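# Hang the picture frame level on the screw

## Task

Get the picture frame hanging on the screw with nothing else supporting it, level, with the frame resting on the shank of the screw (not on its head) at the point where it balances. The display board is free-standing and has to still be upright without help when you finish.

## Robot and tools

Robot: two arms, left_arm and right_arm, each with a parallel two-finger gripper. The fingers extend along the gripper's +z axis and close along its y axis. The reported hand point (end_effector_position) sits between the finger pads, roughly 5 mm back from the tips.

Frame: one scene frame for both arms. Origin at table-top height, halfway between the nominal arm bases. +x points out over the table, +z up, and left_arm is on the +y side. Image left/right does not match arm names. Positions are in metres; orientations are quaternions written w first (qw, qx, qy, qz). Reported poses can be a few centimetres off, worse at long reach. A BASES line, if present, gives the true base locations.

The 16-number row: every motion argument uses one flat list of 16 numbers covering both arms, even when only one moves. Order: left_arm x, y, z, qw, qx, qy, qz, opening, then right_arm x, y, z, qw, qx, qy, qz, opening. Each is an absolute target pose for that gripper in the scene frame, not an offset. Opening runs from -1 (closed) to +1 (fully open, 0.070 m). To grip, command an opening about 0.05 below the grip_measured reading at first contact for full force; a smaller drop gives a lighter hold. Closing fully from open takes about 1.0 s or more. To hold an arm still, repeat its last reported pose and the wanted opening in every call. To keep orientation fixed, keep resending the same quaternion rather than copying a drifted reported one.

execute_actions: argument actions, a list with at most one entry, plus optional cameras.
- Empty list: just returns the state, with pictures.
- {"rows": [...], "steps": n}: 1 to 15 rows, steps 1 to 15 (default 15, minimum useful 5). Each control step is 1/30 s and uses one row; the final row repeats if rows run out. Each target must lie within 0.6 m of that arm's last reported position along each gripper axis, otherwise the call is rejected and nothing moves.
- {"steps": n} alone: a wait of up to 300 steps, counted from the previous result, so your thinking time uses them up.
The result is captured 5 steps before the action ends; those steps still run afterwards.

move: target is one 16-number row or a list of up to 15 rows. Grippers travel in straight lines, turning the short way, all ending together, at least 0.5 s and at most 10 s. speed is in m/s, 0.002 to 0.5 (default 0.25), one value or one per target; rotation is capped at twice that in rad/s. blend (metres) rounds corners of a list; 0 stops at each point. blocking=false returns about 0.5 s after start while motion continues. Openings in the first target are sent at the start; openings in later targets are applied after everything stops at that target. Paths do not avoid obstacles or the other arm. The result adds a move: line: done, off_target, moving, held, fault, plus limits (paced = pose was clipped, held = steps withheld). done/off_target say nothing about contact.

wait: seconds 0 to 10; lets a running move continue, returns early when it ends.
stop: brakes the current move; fingers keep moving.
zoom_image: camera (cam_head_left, cam_head_right, cam_left_wrist, cam_right_wrist) and region [x0, y0, x1, y1] in pixels, at most 504 by 504, from that camera's latest picture.
finished_scene: scene = the current scene number; ends and grades the scene permanently.
cameras argument: ["all"], [] or a list of names. In execute_actions pictures come only for an empty action list or when requested; for move/wait/stop, omitting it returns all cameras. All images are 896x504. Calibration (intrinsics, distortion, world-to-camera transforms) is supplied; fixed cameras may be slightly shifted, and wrist cameras lag during motion.

Controller behaviour: each step the commanded pose is clipped to within 70 mm and 16 degrees of the measured pose, then solved by damped IK, favouring position. Joint targets move at most 3 rad/s. Result lines give Joint positions (last value is finger opening in metres), joint torques (include gravity, noisy, offset), and Hand target (what the controller is currently driving toward). A clearance check blocks commands bringing the arms too close (fingers excepted) but does not guarantee no contact.

Things to avoid:
- Dropping the frame, releasing it while it still moves, knocking the board over, or anything leaving the table.
- Fast contacts and targets set deep past a contact; these hit or press hard. Arm-to-arm collisions can fail the task.
- Contact torque reaching joint limits (waist, shoulder, elbow 21.6 N m; forearm roll, wrist pitch, wrist roll 7.52 N m, though those wrist motors only supply about 4 N m) halts the arm for 10 s.
- Overheating: holding loads, stretched poses or pushing at unreachable targets heat motors; a MOTOR HOT line appears at 65 °C, and at 80 °C the arm goes limp and drops what it holds.
- Sweeping the wrist near the arm's own base axis, which can flip shoulder posture; route around instead.
Expect occasional brief disturbances to held or loose objects. Thinking time advances the simulation.

Each tool is called after "Call:" as name(argument=value, ...) on one line, values as JSON.

## Session

Call:
execute_actions(actions=[], cameras=["all"])

Scene clock: 0.00 s of 4500.00 s.
left_arm: end_effector_position=(+0.3510, +0.5999, +0.2155) grip_measured=+0.59 end_effector_quat_wxyz=(+0.247, -0.380, +0.744, +0.491) | right_arm: end_effector_position=(+0.3748, -0.3621, +0.2306) grip_measured=+0.98 end_effector_quat_wxyz=(+0.266, -0.127, +0.954, +0.046)
Joint positions: left_arm=[0.435 2.012 -1.399 1.391 1.016 -1.325 0.056] | right_arm=[-0.326 1.505 -1.187 0.405 0.93 -0.792 0.069]
Joint torques (N m): no reading
Motor temperatures (°C): left_arm=[31 31 32 33 36 30] | right_arm=[30 30 33 35 39 32]
Hand target: left_arm +0.3510, +0.5999, +0.2155; +0.247, -0.380, +0.744, +0.491 | right_arm +0.3748, -0.3621, +0.2306; +0.266, -0.127, +0.954, +0.046

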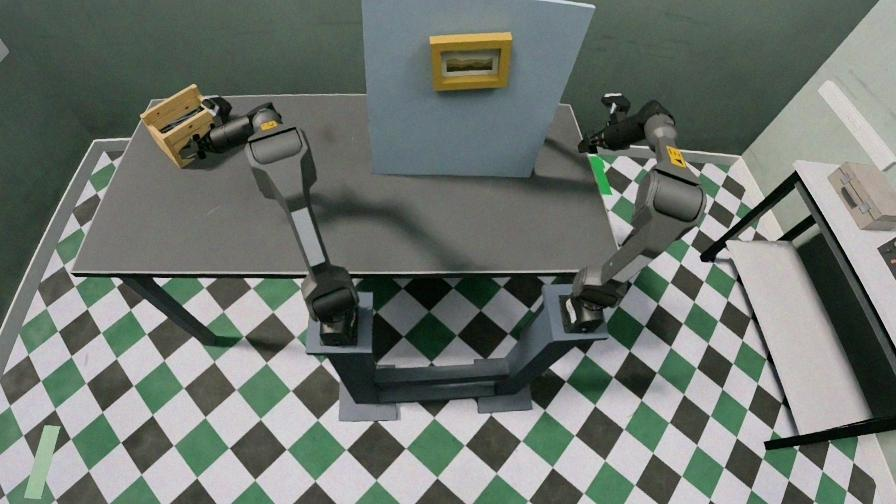

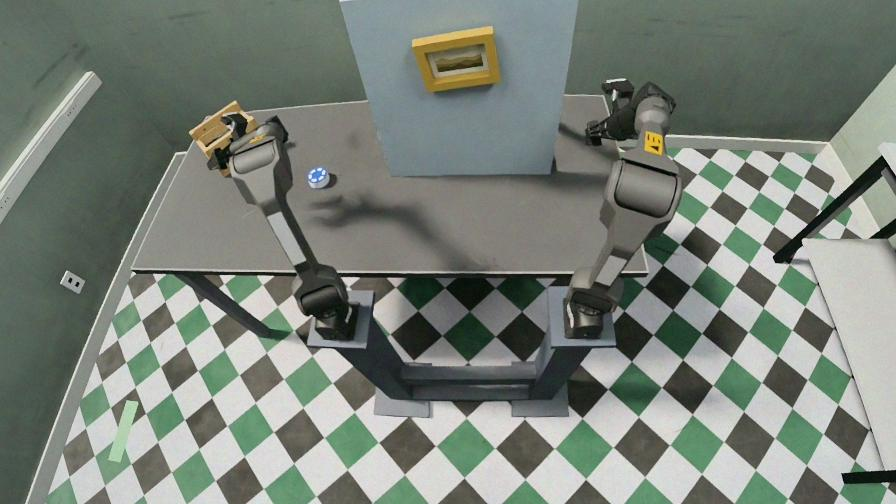

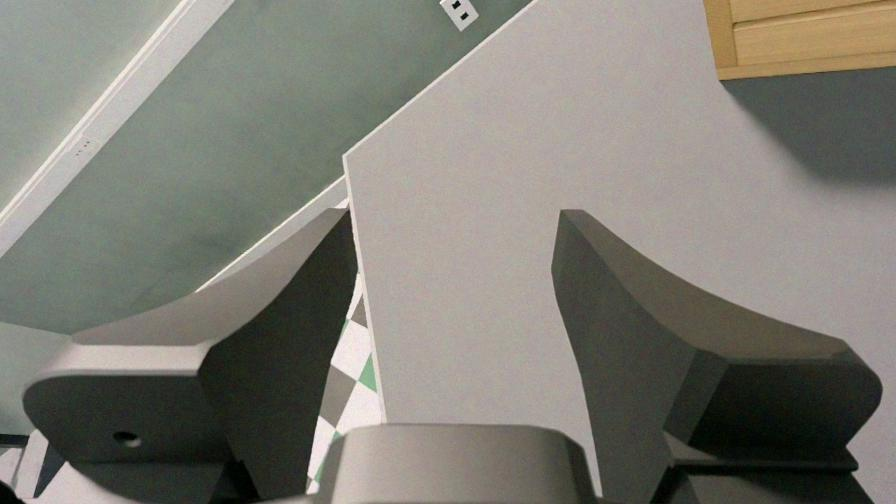

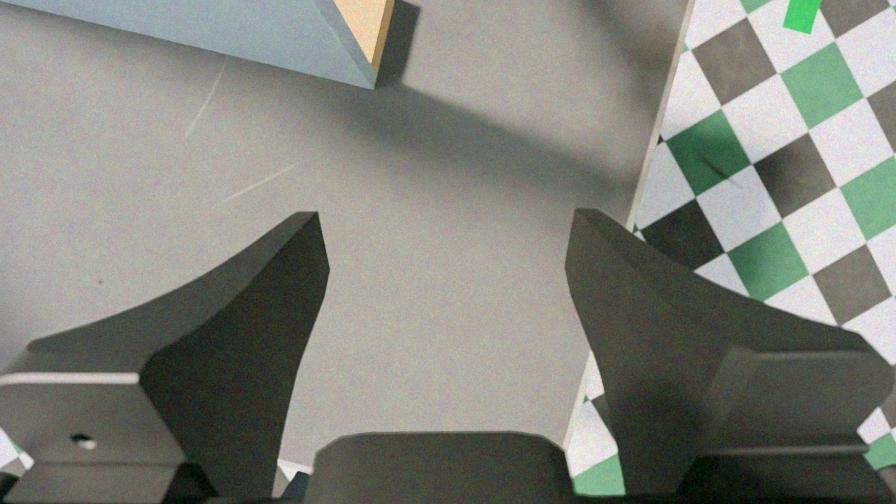

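Call:
zoom_image(camera="cam_head_left", region=[360, 0, 600, 190])

Call:
zoom_image(camera="cam_head_right", region=[390, 10, 530, 110])

Scaled by 2.100 from the camera's 896x504 image, which has a finer 1280x720 frame.

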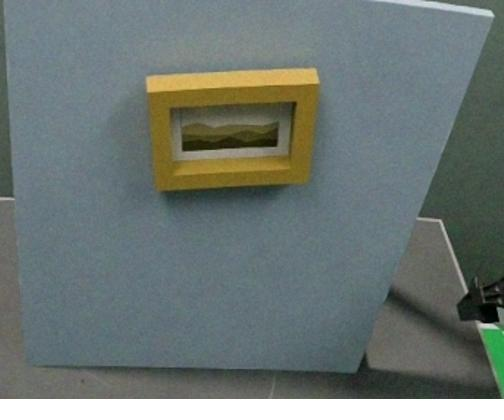

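Scaled by 3.600 from the camera's 896x504 image, which has a finer 1280x720 frame.

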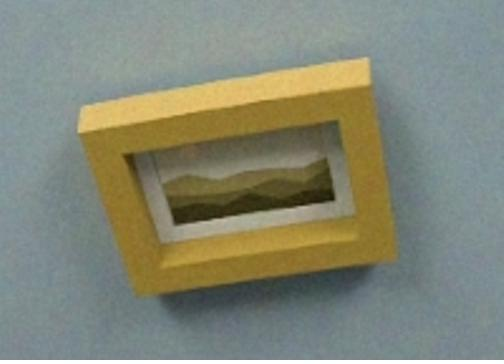

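Call:
zoom_image(camera="cam_head_left", region=[420, 20, 525, 105])

Call:
zoom_image(camera="cam_head_right", region=[400, 15, 520, 105])

Call:
zoom_image(camera="cam_head_right", region=[330, 0, 600, 190])

Scaled by 4.800 from the camera's 896x504 image, which has a finer 1280x720 frame.

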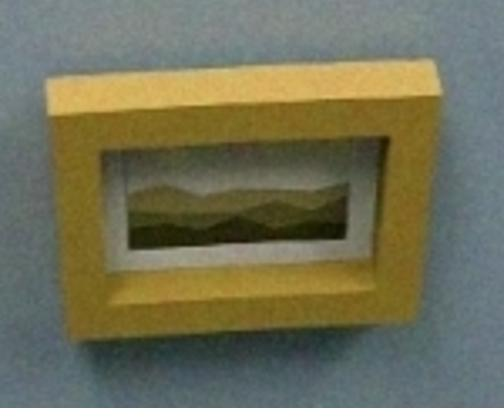

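Scaled by 4.200 from the camera's 896x504 image, which has a finer 1280x720 frame.

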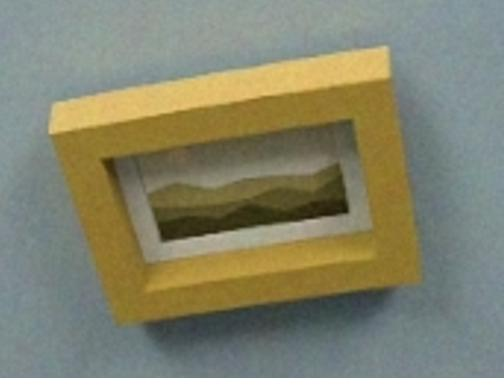

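Scaled by 1.867 from the camera's 896x504 image, which has a finer 1280x720 frame.

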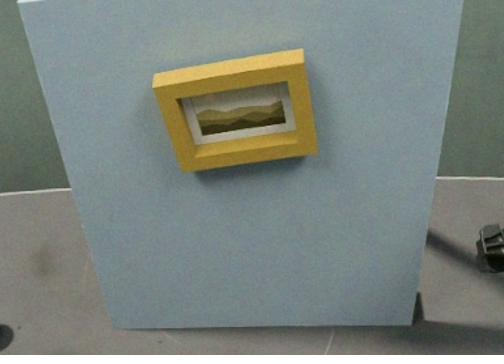

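Call:
move(target=[0.3510, 0.5999, 0.2155, 0.247, -0.380, 0.744, 0.491, 0.59, 0.36, -0.05, 0.42, 0.53769, 0.45923, 0.53769, 0.45923, 0.5], speed=0.45, cameras=["cam_right_wrist", "cam_head_right"])

Scene clock: 16.73 s of 4500.00 s.
left_arm: end_effector_position=(+0.3508, +0.6000, +0.2155) grip_measured=+0.59 end_effector_quat_wxyz=(+0.247, -0.380, +0.744, +0.491) | right_arm: end_effector_position=(+0.3600, -0.0499, +0.4203) grip_measured=+0.50 end_effector_quat_wxyz=(+0.538, +0.459, +0.538, +0.459)
Joint positions: left_arm=[0.435 2.013 -1.399 1.391 1.018 -1.325 0.056] | right_arm=[1.133 1.556 -1.245 1.461 -1.122 0.092 0.053]
Joint torques (N m): left_arm=[-0.74 -7.72 -3.22 0.54 0.53 -0.08] | right_arm=[-0.5 -5.59 -3.41 -1.22 -0.14 0.19]
Motor temperatures (°C): left_arm=[31 32 33 33 36 30] | right_arm=[30 31 34 35 39 32]
Hand target: left_arm +0.3510, +0.5999, +0.2155; +0.247, -0.380, +0.744, +0.491 | right_arm +0.3600, -0.0500, +0.4200; +0.538, +0.459, +0.538, +0.459
Off the commanded pose: left_arm 0.000 m, 0 deg | right_arm 0.000 m, 0 deg.
Kept back: nothing.
move: done; limits=paced
camera_calibration:
cam_right_wrist: T_world_to_cam=[[-0.00960072, -0.117877, -0.992982, 0.415568], [-0.610239, 0.787363, -0.0875679, 0.289467], [0.79216, 0.605115, -0.0794924, -0.103242], [0, 0, 0, 1]] pos_world=[0.262418, -0.116456, 0.429793]
Images, in order (width x height): cam_head_right 896x504, cam_right_wrist 896x504.

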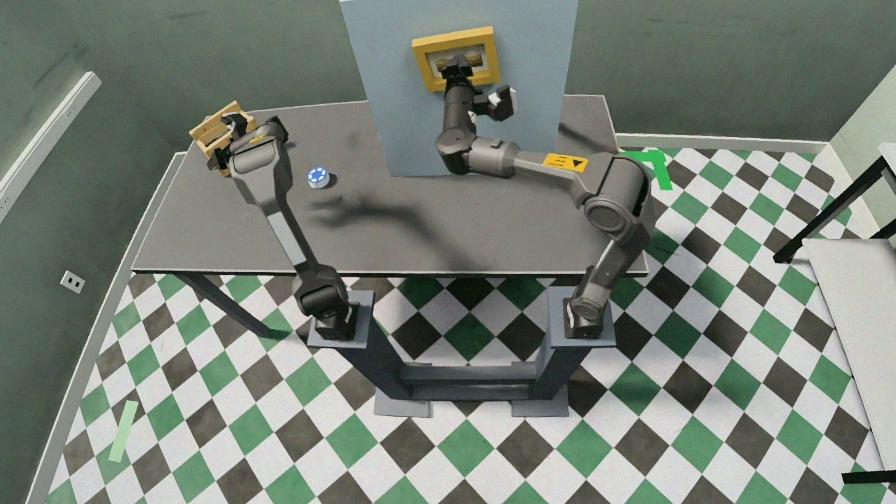

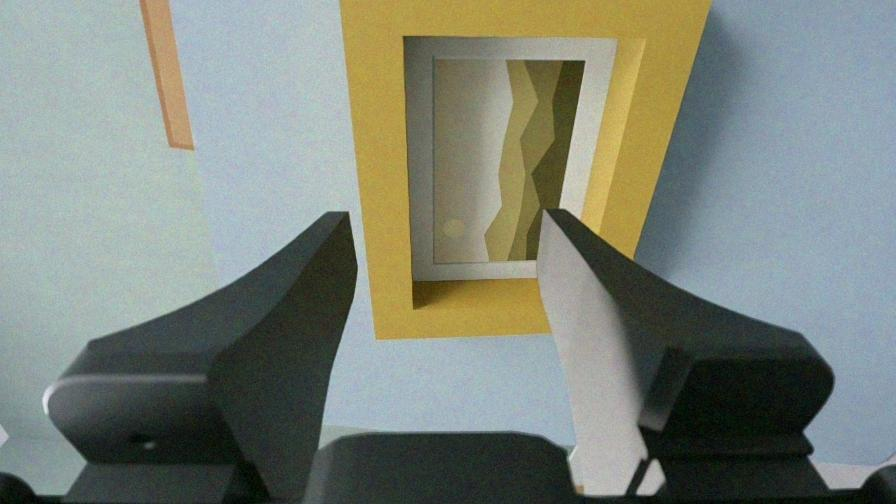

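Call:
zoom_image(camera="cam_head_right", region=[400, 20, 520, 110])

Call:
zoom_image(camera="cam_right_wrist", region=[300, 0, 720, 360])

Scaled by 4.200 from the camera's 896x504 image, which has a finer 1280x720 frame.

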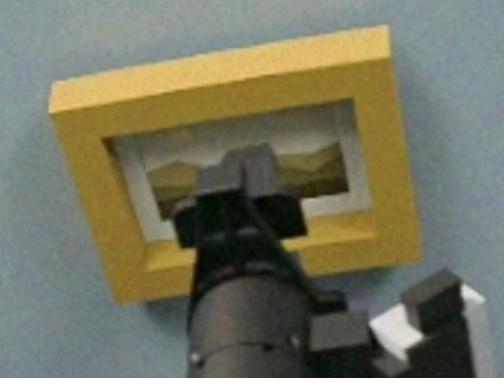

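Scaled by 1.200 from the camera's 896x504 image, which has a finer 1280x720 frame.

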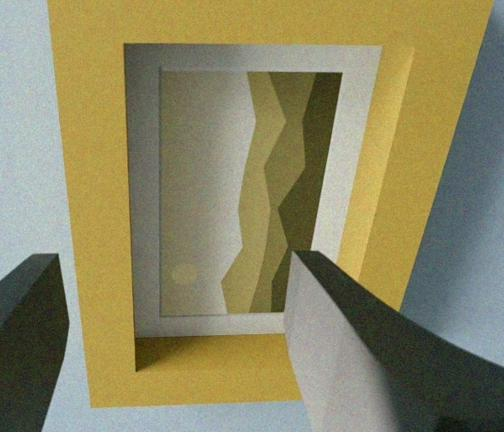

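Call:
move(target=[0.3510, 0.5999, 0.2155, 0.247, -0.380, 0.744, 0.491, 0.59, 0.385, -0.035, 0.446, 0.53769, 0.45923, 0.53769, 0.45923, 0.5], speed=0.2, cameras=["cam_right_wrist", "cam_head_right", "cam_head_left"])

Call:
zoom_image(camera="cam_head_left", region=[410, 20, 530, 110])

Call:
zoom_image(camera="cam_head_right", region=[400, 20, 520, 110])

Scene clock: 20.20 s of 4500.00 s.
left_arm: end_effector_position=(+0.3508, +0.6000, +0.2155) grip_measured=+0.59 end_effector_quat_wxyz=(+0.247, -0.380, +0.744, +0.491) | right_arm: end_effector_position=(+0.3851, -0.0348, +0.4465) grip_measured=+0.50 end_effector_quat_wxyz=(+0.538, +0.459, +0.537, +0.460)
Joint positions: left_arm=[0.435 2.013 -1.399 1.391 1.018 -1.325 0.056] | right_arm=[1.082 1.637 -1.444 1.511 -1.062 -0.036 0.053]
Joint torques (N m): left_arm=[-0.76 -7.62 -3.13 0.52 0.47 -0.07] | right_arm=[0.28 -6.05 -3.46 -1.13 -0.18 0.17]
Motor temperatures (°C): left_arm=[31 32 33 33 36 30] | right_arm=[30 31 34 35 39 32]
Hand target: left_arm +0.3510, +0.5999, +0.2155; +0.247, -0.380, +0.744, +0.491 | right_arm +0.3850, -0.0350, +0.4460; +0.538, +0.459, +0.538, +0.459
Off the commanded pose: left_arm 0.000 m, 0 deg | right_arm 0.001 m, 0 deg.
Kept back: nothing.
move: done
camera_calibration:
cam_right_wrist: T_world_to_cam=[[-0.00920261, -0.117743, -0.993002, 0.443477], [-0.610285, 0.787312, -0.0876977, 0.295291], [0.792128, 0.605207, -0.0791019, -0.130254], [0, 0, 0, 1]] pos_world=[0.287471, -0.101439, 0.455966]
Images, in order (width x height): cam_head_left 896x504, cam_head_right 896x504, cam_right_wrist 896x504.

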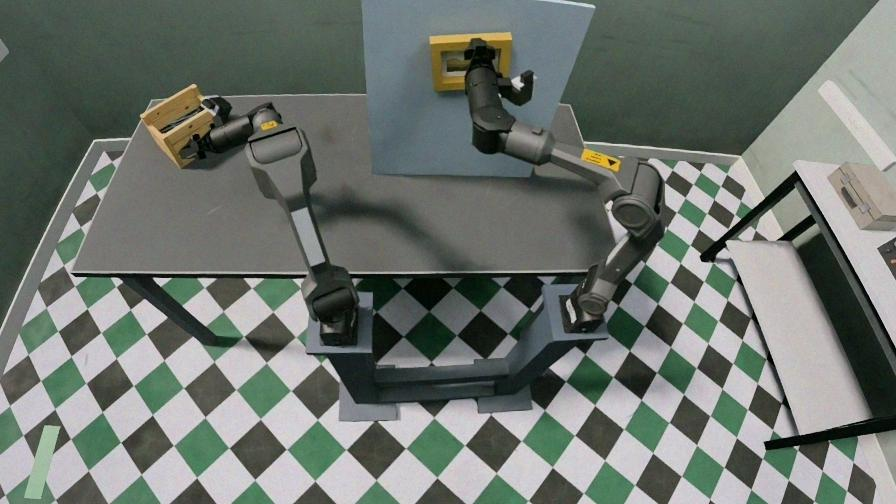

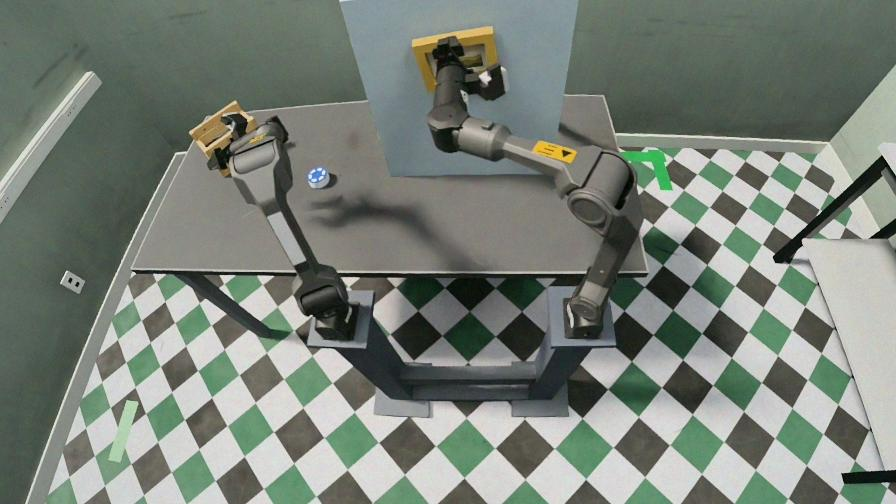

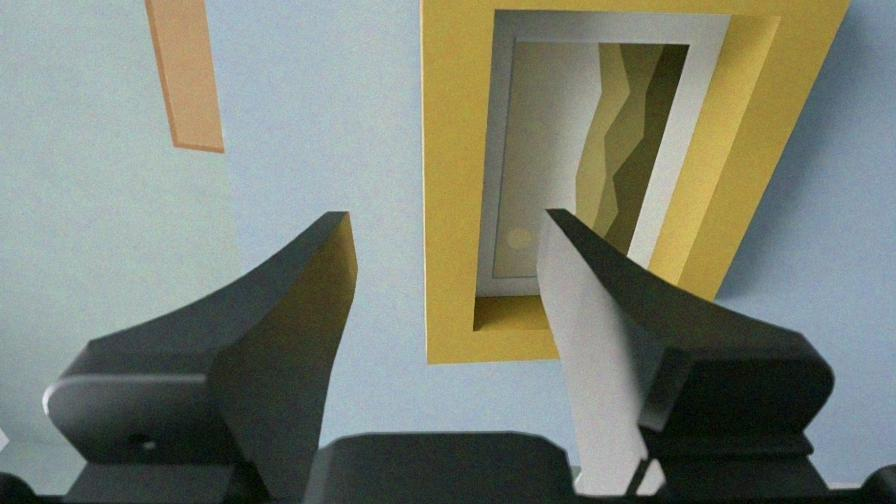

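Scaled by 4.200 from the camera's 896x504 image, which has a finer 1280x720 frame.

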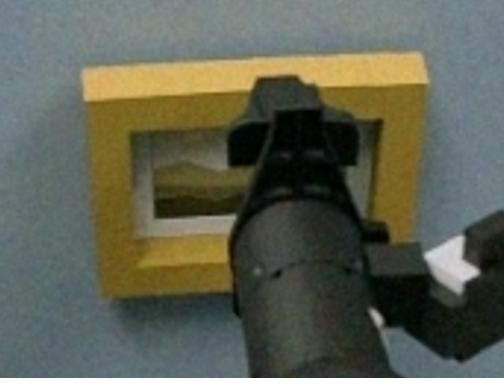

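Scaled by 4.200 from the camera's 896x504 image, which has a finer 1280x720 frame.

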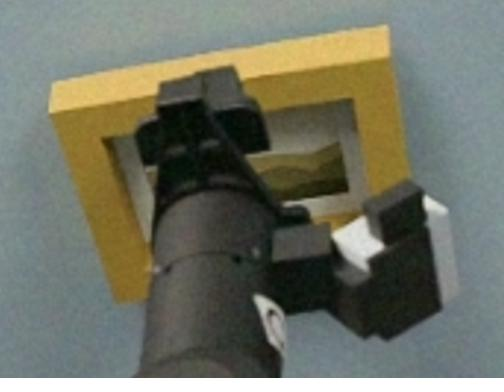

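Call:
move(target=[[0.3510, 0.5999, 0.2155, 0.247, -0.380, 0.744, 0.491, 0.59, 0.424, -0.035, 0.443, 0.52672, 0.47177, 0.52672, 0.47177, 0.5],[0.3510, 0.5999, 0.2155, 0.247, -0.380, 0.744, 0.491, 0.59, 0.424, -0.035, 0.443, 0.52672, 0.47177, 0.52672, 0.47177, -0.55]], speed=[0.08, 0.08], cameras=["cam_right_wrist", "cam_head_right", "cam_head_left"])

Call:
zoom_image(camera="cam_head_left", region=[410, 20, 530, 110])

Call:
zoom_image(camera="cam_head_right", region=[400, 20, 520, 110])

Scene clock: 27.63 s of 4500.00 s.
left_arm: end_effector_position=(+0.3508, +0.6000, +0.2155) grip_measured=+0.59 end_effector_quat_wxyz=(+0.247, -0.380, +0.744, +0.491) | right_arm: end_effector_position=(+0.4240, -0.0353, +0.4443) grip_measured=-0.44 end_effector_quat_wxyz=(+0.528, +0.471, +0.526, +0.473)
Joint positions: left_arm=[0.435 2.013 -1.399 1.391 1.018 -1.325 0.056] | right_arm=[0.979 1.711 -1.527 1.498 -0.958 0.011 0.019]
Joint torques (N m): left_arm=[-0.53 -7.76 -2.89 0.6 0.4 -0.09] | right_arm=[0.32 -6.07 -3.17 0.06 -0.28 -0.07]
Motor temperatures (°C): left_arm=[31 33 33 33 36 30] | right_arm=[30 31 34 35 39 32]
Hand target: left_arm +0.3510, +0.5999, +0.2155; +0.247, -0.380, +0.744, +0.491 | right_arm +0.4240, -0.0350, +0.4430; +0.527, +0.472, +0.527, +0.472
Off the commanded pose: left_arm 0.000 m, 0 deg | right_arm 0.001 m, 0 deg.
Kept back: nothing.
move: done
camera_calibration:
cam_right_wrist: T_world_to_cam=[[-0.00643606, -0.071069, -0.997451, 0.444031], [-0.610142, 0.790558, -0.0523909, 0.303568], [0.792266, 0.608249, -0.0484502, -0.17461], [0, 0, 0, 1]] pos_world=[0.326415, -0.102225, 0.450344]
Images, in order (width x height): cam_head_left 896x504, cam_head_right 896x504, cam_right_wrist 896x504.

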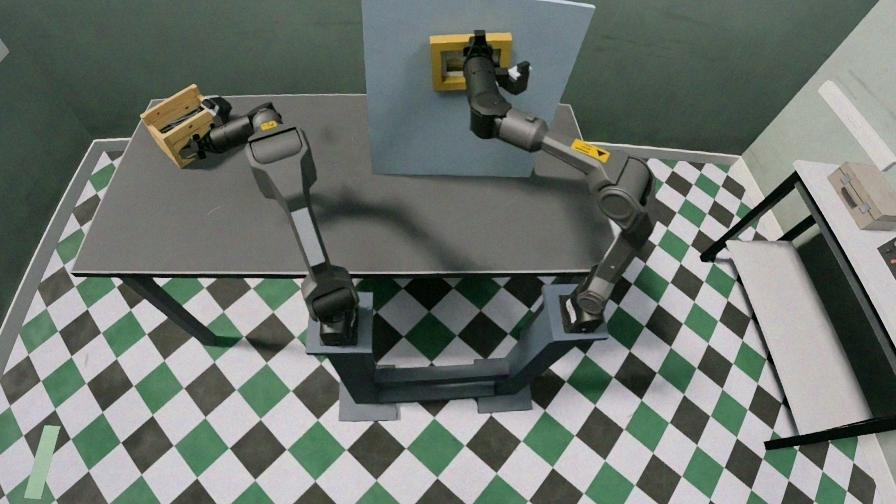

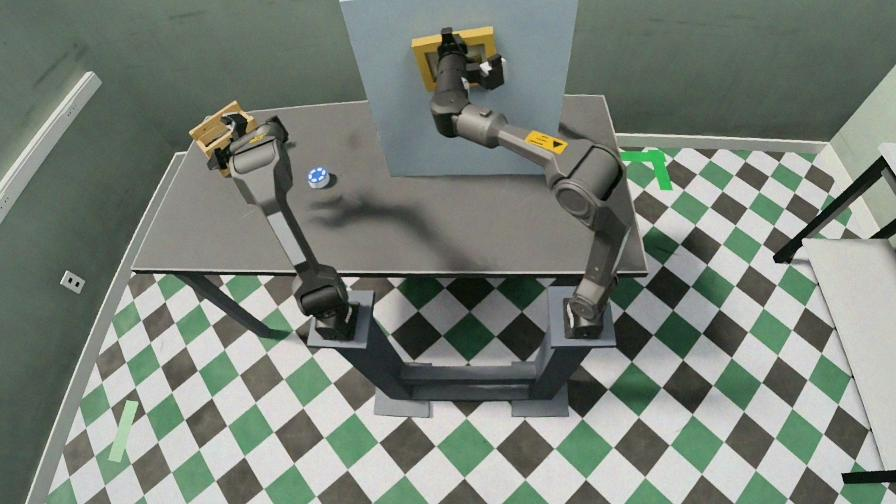

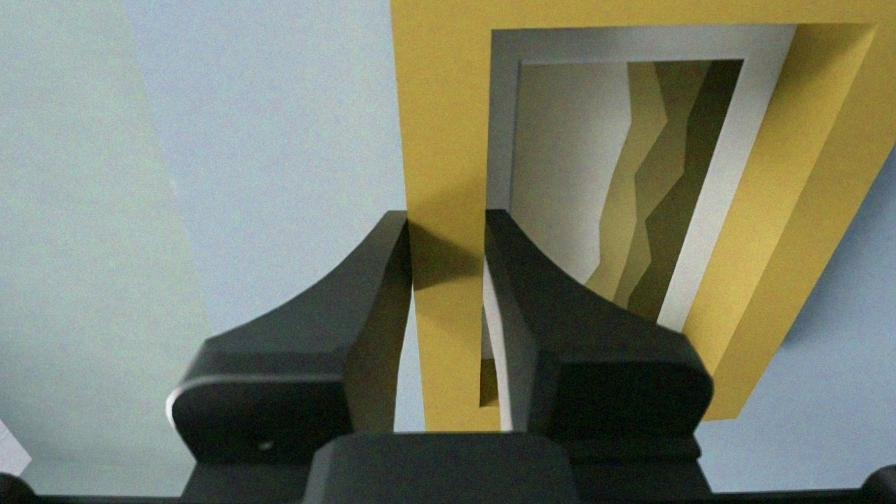

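Scaled by 4.200 from the camera's 896x504 image, which has a finer 1280x720 frame.

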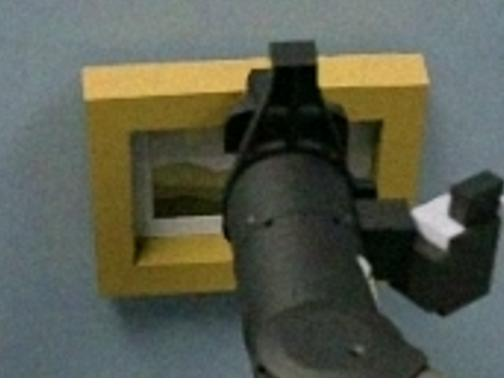

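Scaled by 4.200 from the camera's 896x504 image, which has a finer 1280x720 frame.

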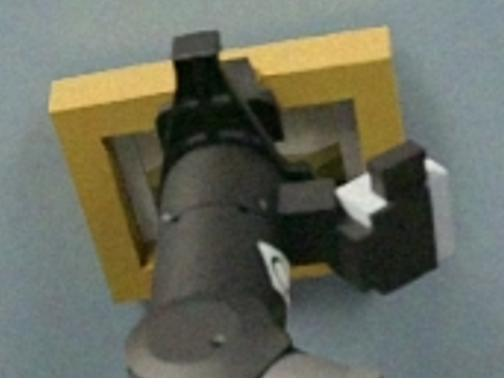

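Call:
move(target=[0.3510, 0.5999, 0.2155, 0.247, -0.380, 0.744, 0.491, 0.59, 0.424, -0.0413, 0.451, 0.49341, 0.5065, 0.49341, 0.5065, -0.55], speed=0.08, cameras=["cam_right_wrist", "cam_head_right", "cam_head_left"])

Call:
zoom_image(camera="cam_head_left", region=[410, 20, 530, 110])

Call:
zoom_image(camera="cam_head_right", region=[400, 20, 520, 110])

Scene clock: 30.17 s of 4500.00 s.
left_arm: end_effector_position=(+0.3508, +0.6000, +0.2155) grip_measured=+0.59 end_effector_quat_wxyz=(+0.247, -0.380, +0.744, +0.491) | right_arm: end_effector_position=(+0.4247, -0.0441, +0.4492) grip_measured=-0.45 end_effector_quat_wxyz=(+0.494, +0.511, +0.491, +0.503)
Joint positions: left_arm=[0.435 2.013 -1.399 1.391 1.018 -1.325 0.056] | right_arm=[0.965 1.693 -1.532 1.525 -0.954 0.116 0.019]
Joint torques (N m): left_arm=[-0.59 -7.73 -2.88 0.65 0.38 -0.06] | right_arm=[-1.5 -7.64 -4.94 -2.37 0.51 -0.19]
Motor temperatures (°C): left_arm=[31 33 33 33 36 30] | right_arm=[30 31 34 35 39 32]
Hand target: left_arm +0.3510, +0.5999, +0.2155; +0.247, -0.380, +0.744, +0.491 | right_arm +0.4240, -0.0413, +0.4510; +0.493, +0.507, +0.493, +0.506
Off the commanded pose: left_arm 0.000 m, 0 deg | right_arm 0.003 m, 1 deg.
Kept back: nothing.
move: done
camera_calibration:
cam_right_wrist: T_world_to_cam=[[-0.014934, 0.0677029, -0.997594, 0.458117], [-0.601367, 0.796481, 0.0630566, 0.255853], [0.798833, 0.600862, 0.0288196, -0.207337], [0, 0, 0, 1]] pos_world=[0.326331, -0.110217, 0.446857]
Images, in order (width x height): cam_head_left 896x504, cam_head_right 896x504, cam_right_wrist 896x504.

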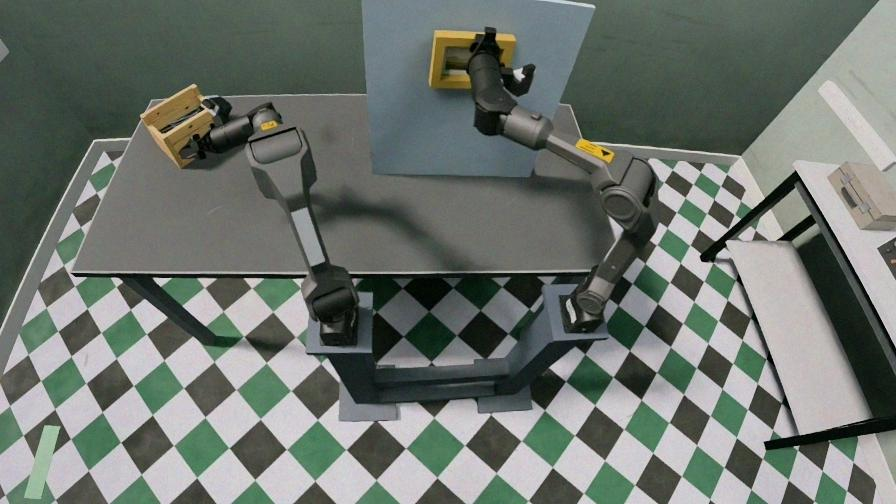

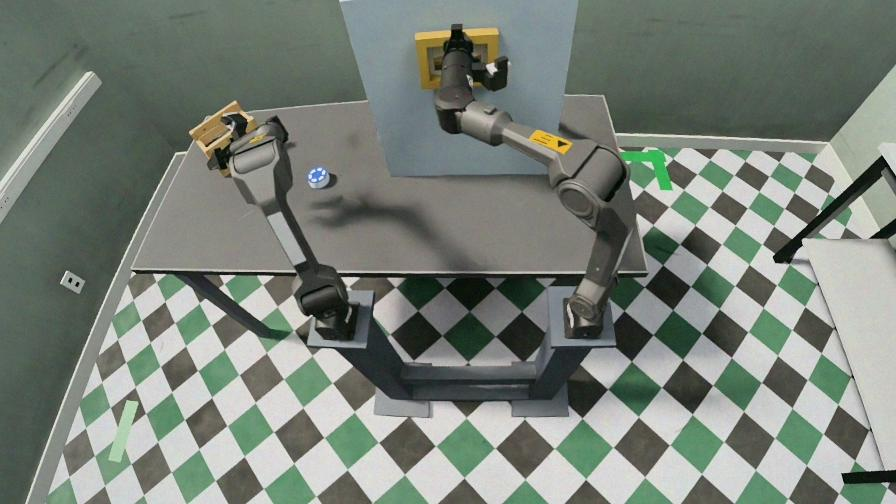

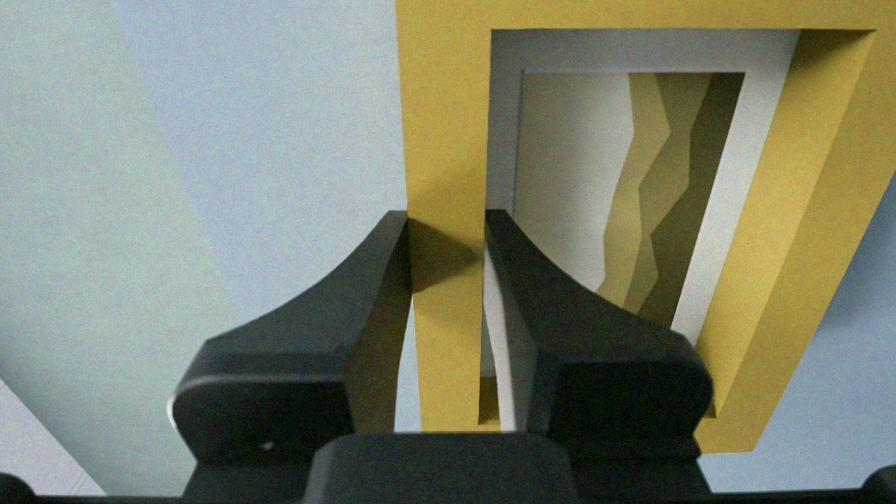

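Scaled by 4.200 from the camera's 896x504 image, which has a finer 1280x720 frame.

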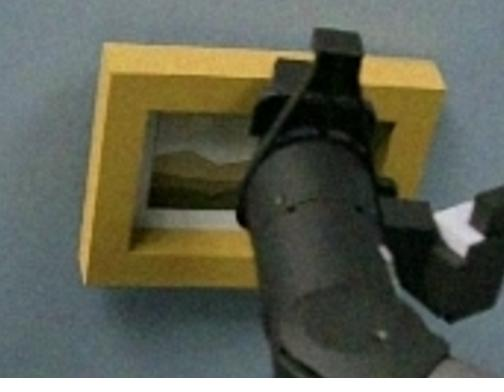

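Scaled by 4.200 from the camera's 896x504 image, which has a finer 1280x720 frame.

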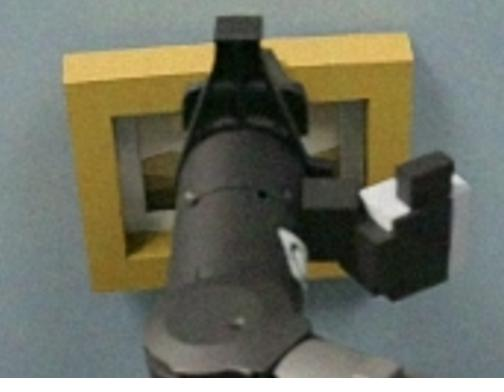

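Call:
move(target=[[0.3510, 0.5999, 0.2155, 0.247, -0.380, 0.744, 0.491, 0.59, 0.424, -0.0388, 0.4545, 0.49341, 0.5065, 0.49341, 0.5065, -0.55],[0.3510, 0.5999, 0.2155, 0.247, -0.380, 0.744, 0.491, 0.59, 0.434, -0.0388, 0.4545, 0.49341, 0.5065, 0.49341, 0.5065, -0.55]], speed=[0.05, 0.04], blend=0.002, cameras=["cam_right_wrist", "cam_head_right", "cam_head_left"])

Call:
zoom_image(camera="cam_head_left", region=[410, 20, 530, 110])

Call:
zoom_image(camera="cam_head_right", region=[400, 20, 520, 110])

Scene clock: 34.03 s of 4500.00 s.
left_arm: end_effector_position=(+0.3508, +0.6000, +0.2155) grip_measured=+0.59 end_effector_quat_wxyz=(+0.247, -0.380, +0.744, +0.491) | right_arm: end_effector_position=(+0.4348, -0.0385, +0.4536) grip_measured=-0.45 end_effector_quat_wxyz=(+0.493, +0.507, +0.494, +0.506)
Joint positions: left_arm=[0.435 2.013 -1.399 1.391 1.018 -1.325 0.056] | right_arm=[0.947 1.725 -1.587 1.534 -0.924 0.088 0.019]
Joint torques (N m): left_arm=[-0.63 -7.71 -2.92 0.64 0.29 -0.04] | right_arm=[-4.39 -6.98 -4.04 -1.58 -0.55 -0.14]
Motor temperatures (°C): left_arm=[31 33 33 33 36 30] | right_arm=[30 31 34 35 39 32]
Hand target: left_arm +0.3510, +0.5999, +0.2155; +0.247, -0.380, +0.744, +0.491 | right_arm +0.4340, -0.0388, +0.4545; +0.493, +0.507, +0.493, +0.506
Off the commanded pose: left_arm 0.000 m, 0 deg | right_arm 0.001 m, 0 deg.
Kept back: nothing.
move: done
camera_calibration:
cam_right_wrist: T_world_to_cam=[[-0.0114829, 0.0648068, -0.997832, 0.46079], [-0.610188, 0.790106, 0.0583374, 0.262955], [0.792173, 0.609535, 0.0304716, -0.216393], [0, 0, 0, 1]] pos_world=[0.337164, -0.105726, 0.451045]
Images, in order (width x height): cam_head_left 896x504, cam_head_right 896x504, cam_right_wrist 896x504.

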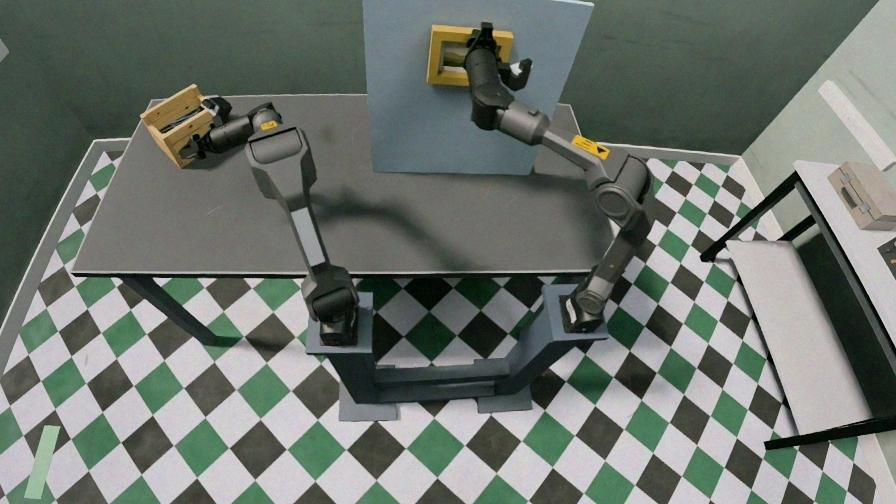

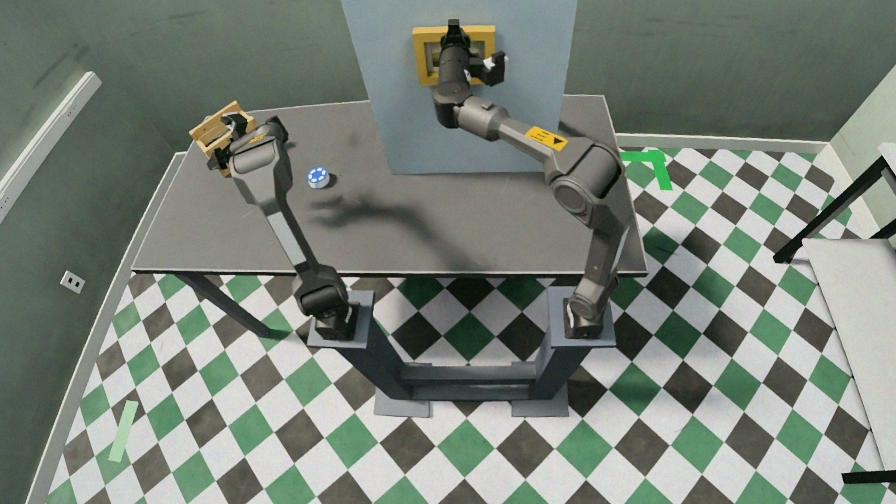

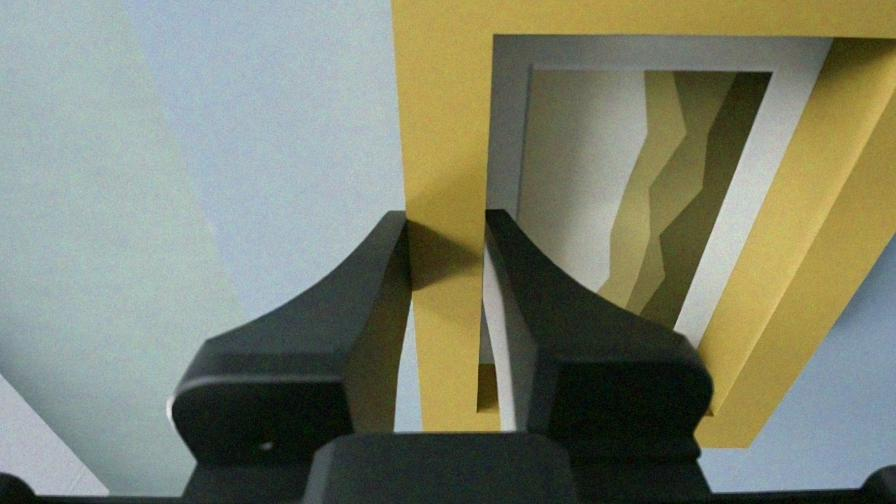

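Scaled by 4.200 from the camera's 896x504 image, which has a finer 1280x720 frame.

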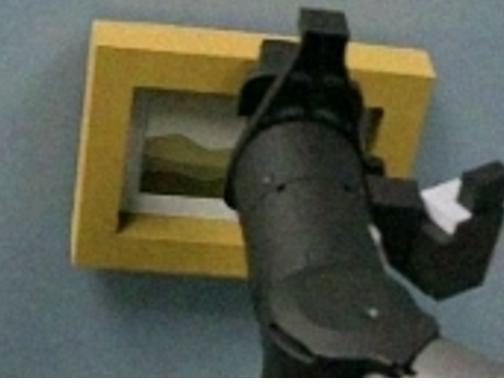

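Scaled by 4.200 from the camera's 896x504 image, which has a finer 1280x720 frame.

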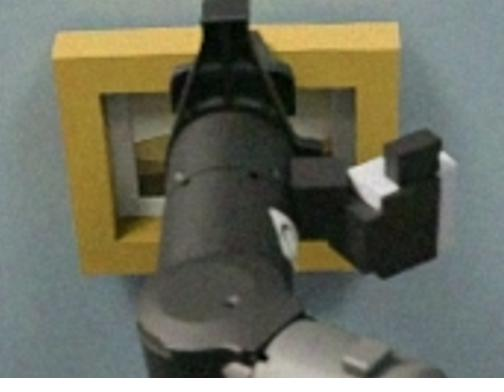

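Call:
move(target=[0.3510, 0.5999, 0.2155, 0.247, -0.380, 0.744, 0.491, 0.59, 0.435, -0.0388, 0.4425, 0.49341, 0.5065, 0.49341, 0.5065, -0.55], speed=0.04, cameras=["cam_right_wrist", "cam_head_right", "cam_head_left"])

Call:
zoom_image(camera="cam_head_left", region=[410, 20, 530, 110])

Call:
zoom_image(camera="cam_head_right", region=[400, 20, 520, 110])

Scene clock: 36.77 s of 4500.00 s.
left_arm: end_effector_position=(+0.3508, +0.6000, +0.2155) grip_measured=+0.59 end_effector_quat_wxyz=(+0.247, -0.380, +0.744, +0.491) | right_arm: end_effector_position=(+0.4340, -0.0380, +0.4465) grip_measured=-0.45 end_effector_quat_wxyz=(+0.494, +0.503, +0.492, +0.510)
Joint positions: left_arm=[0.435 2.013 -1.399 1.391 1.018 -1.325 0.056] | right_arm=[0.947 1.721 -1.544 1.491 -0.923 0.148 0.019]
Joint torques (N m): left_arm=[-0.52 -7.87 -2.77 0.7 0.3 0.02] | right_arm=[-4.81 -2.35 -0.07 2.02 -1 -0.12]
Motor temperatures (°C): left_arm=[31 33 33 33 36 30] | right_arm=[30 31 34 35 39 32]
Hand target: left_arm +0.3510, +0.5999, +0.2155; +0.247, -0.380, +0.744, +0.491 | right_arm +0.4350, -0.0388, +0.4425; +0.493, +0.506, +0.493, +0.507
Off the commanded pose: left_arm 0.000 m, 0 deg | right_arm 0.004 m, 1 deg.
Kept back: nothing.
move: off_target (right_arm)
camera_calibration:
cam_right_wrist: T_world_to_cam=[[-0.000689327, 0.0664809, -0.997787, 0.449017], [-0.614201, 0.787376, 0.0528858, 0.266606], [0.789149, 0.612878, 0.0402898, -0.21882], [0, 0, 0, 1]] pos_world=[0.336741, -0.10566, 0.44274]
Images, in order (width x height): cam_head_left 896x504, cam_head_right 896x504, cam_right_wrist 896x504.

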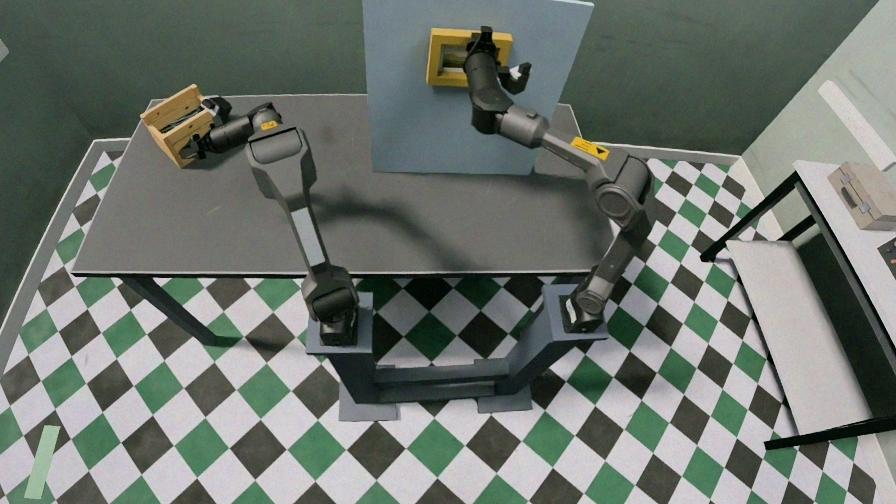

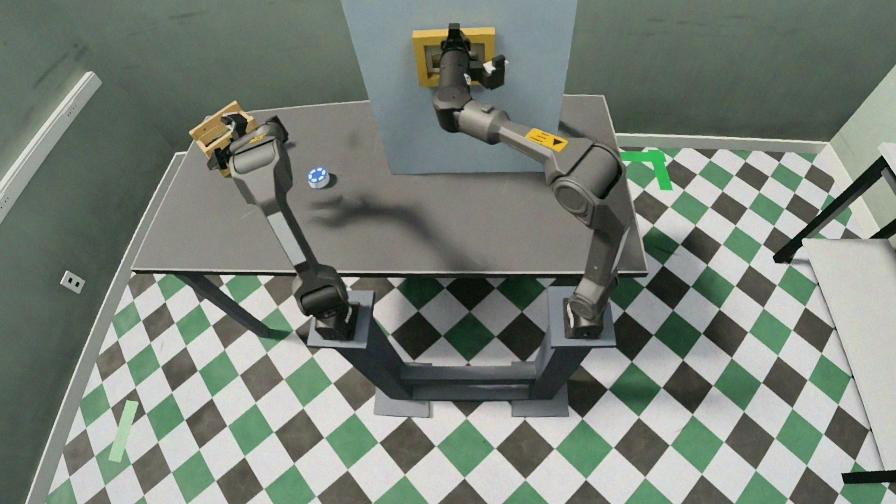

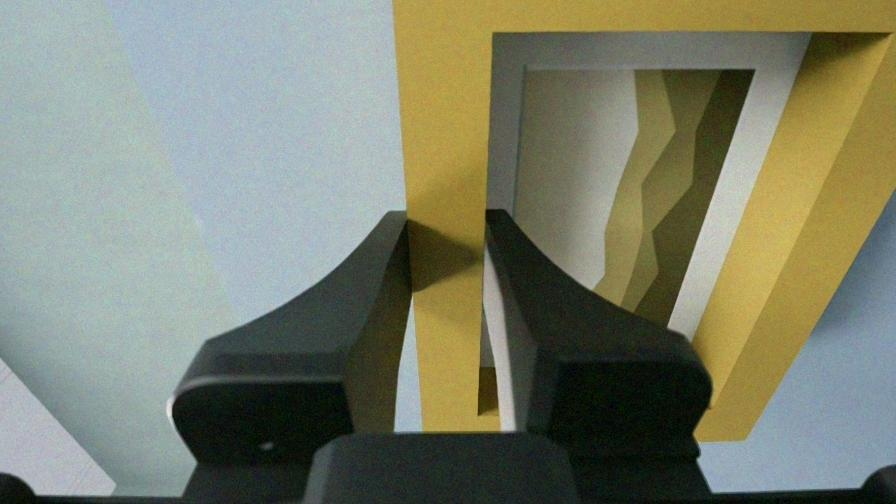

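Scaled by 4.200 from the camera's 896x504 image, which has a finer 1280x720 frame.

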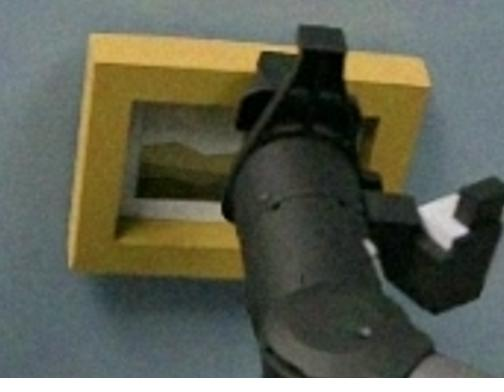

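Scaled by 4.200 from the camera's 896x504 image, which has a finer 1280x720 frame.

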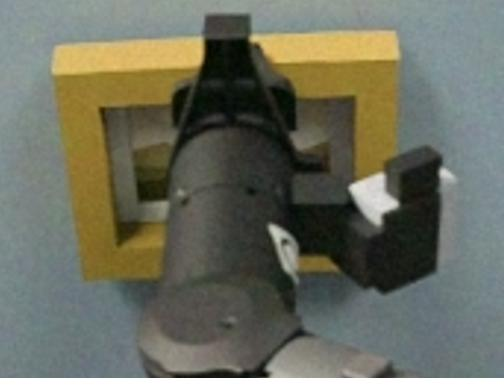

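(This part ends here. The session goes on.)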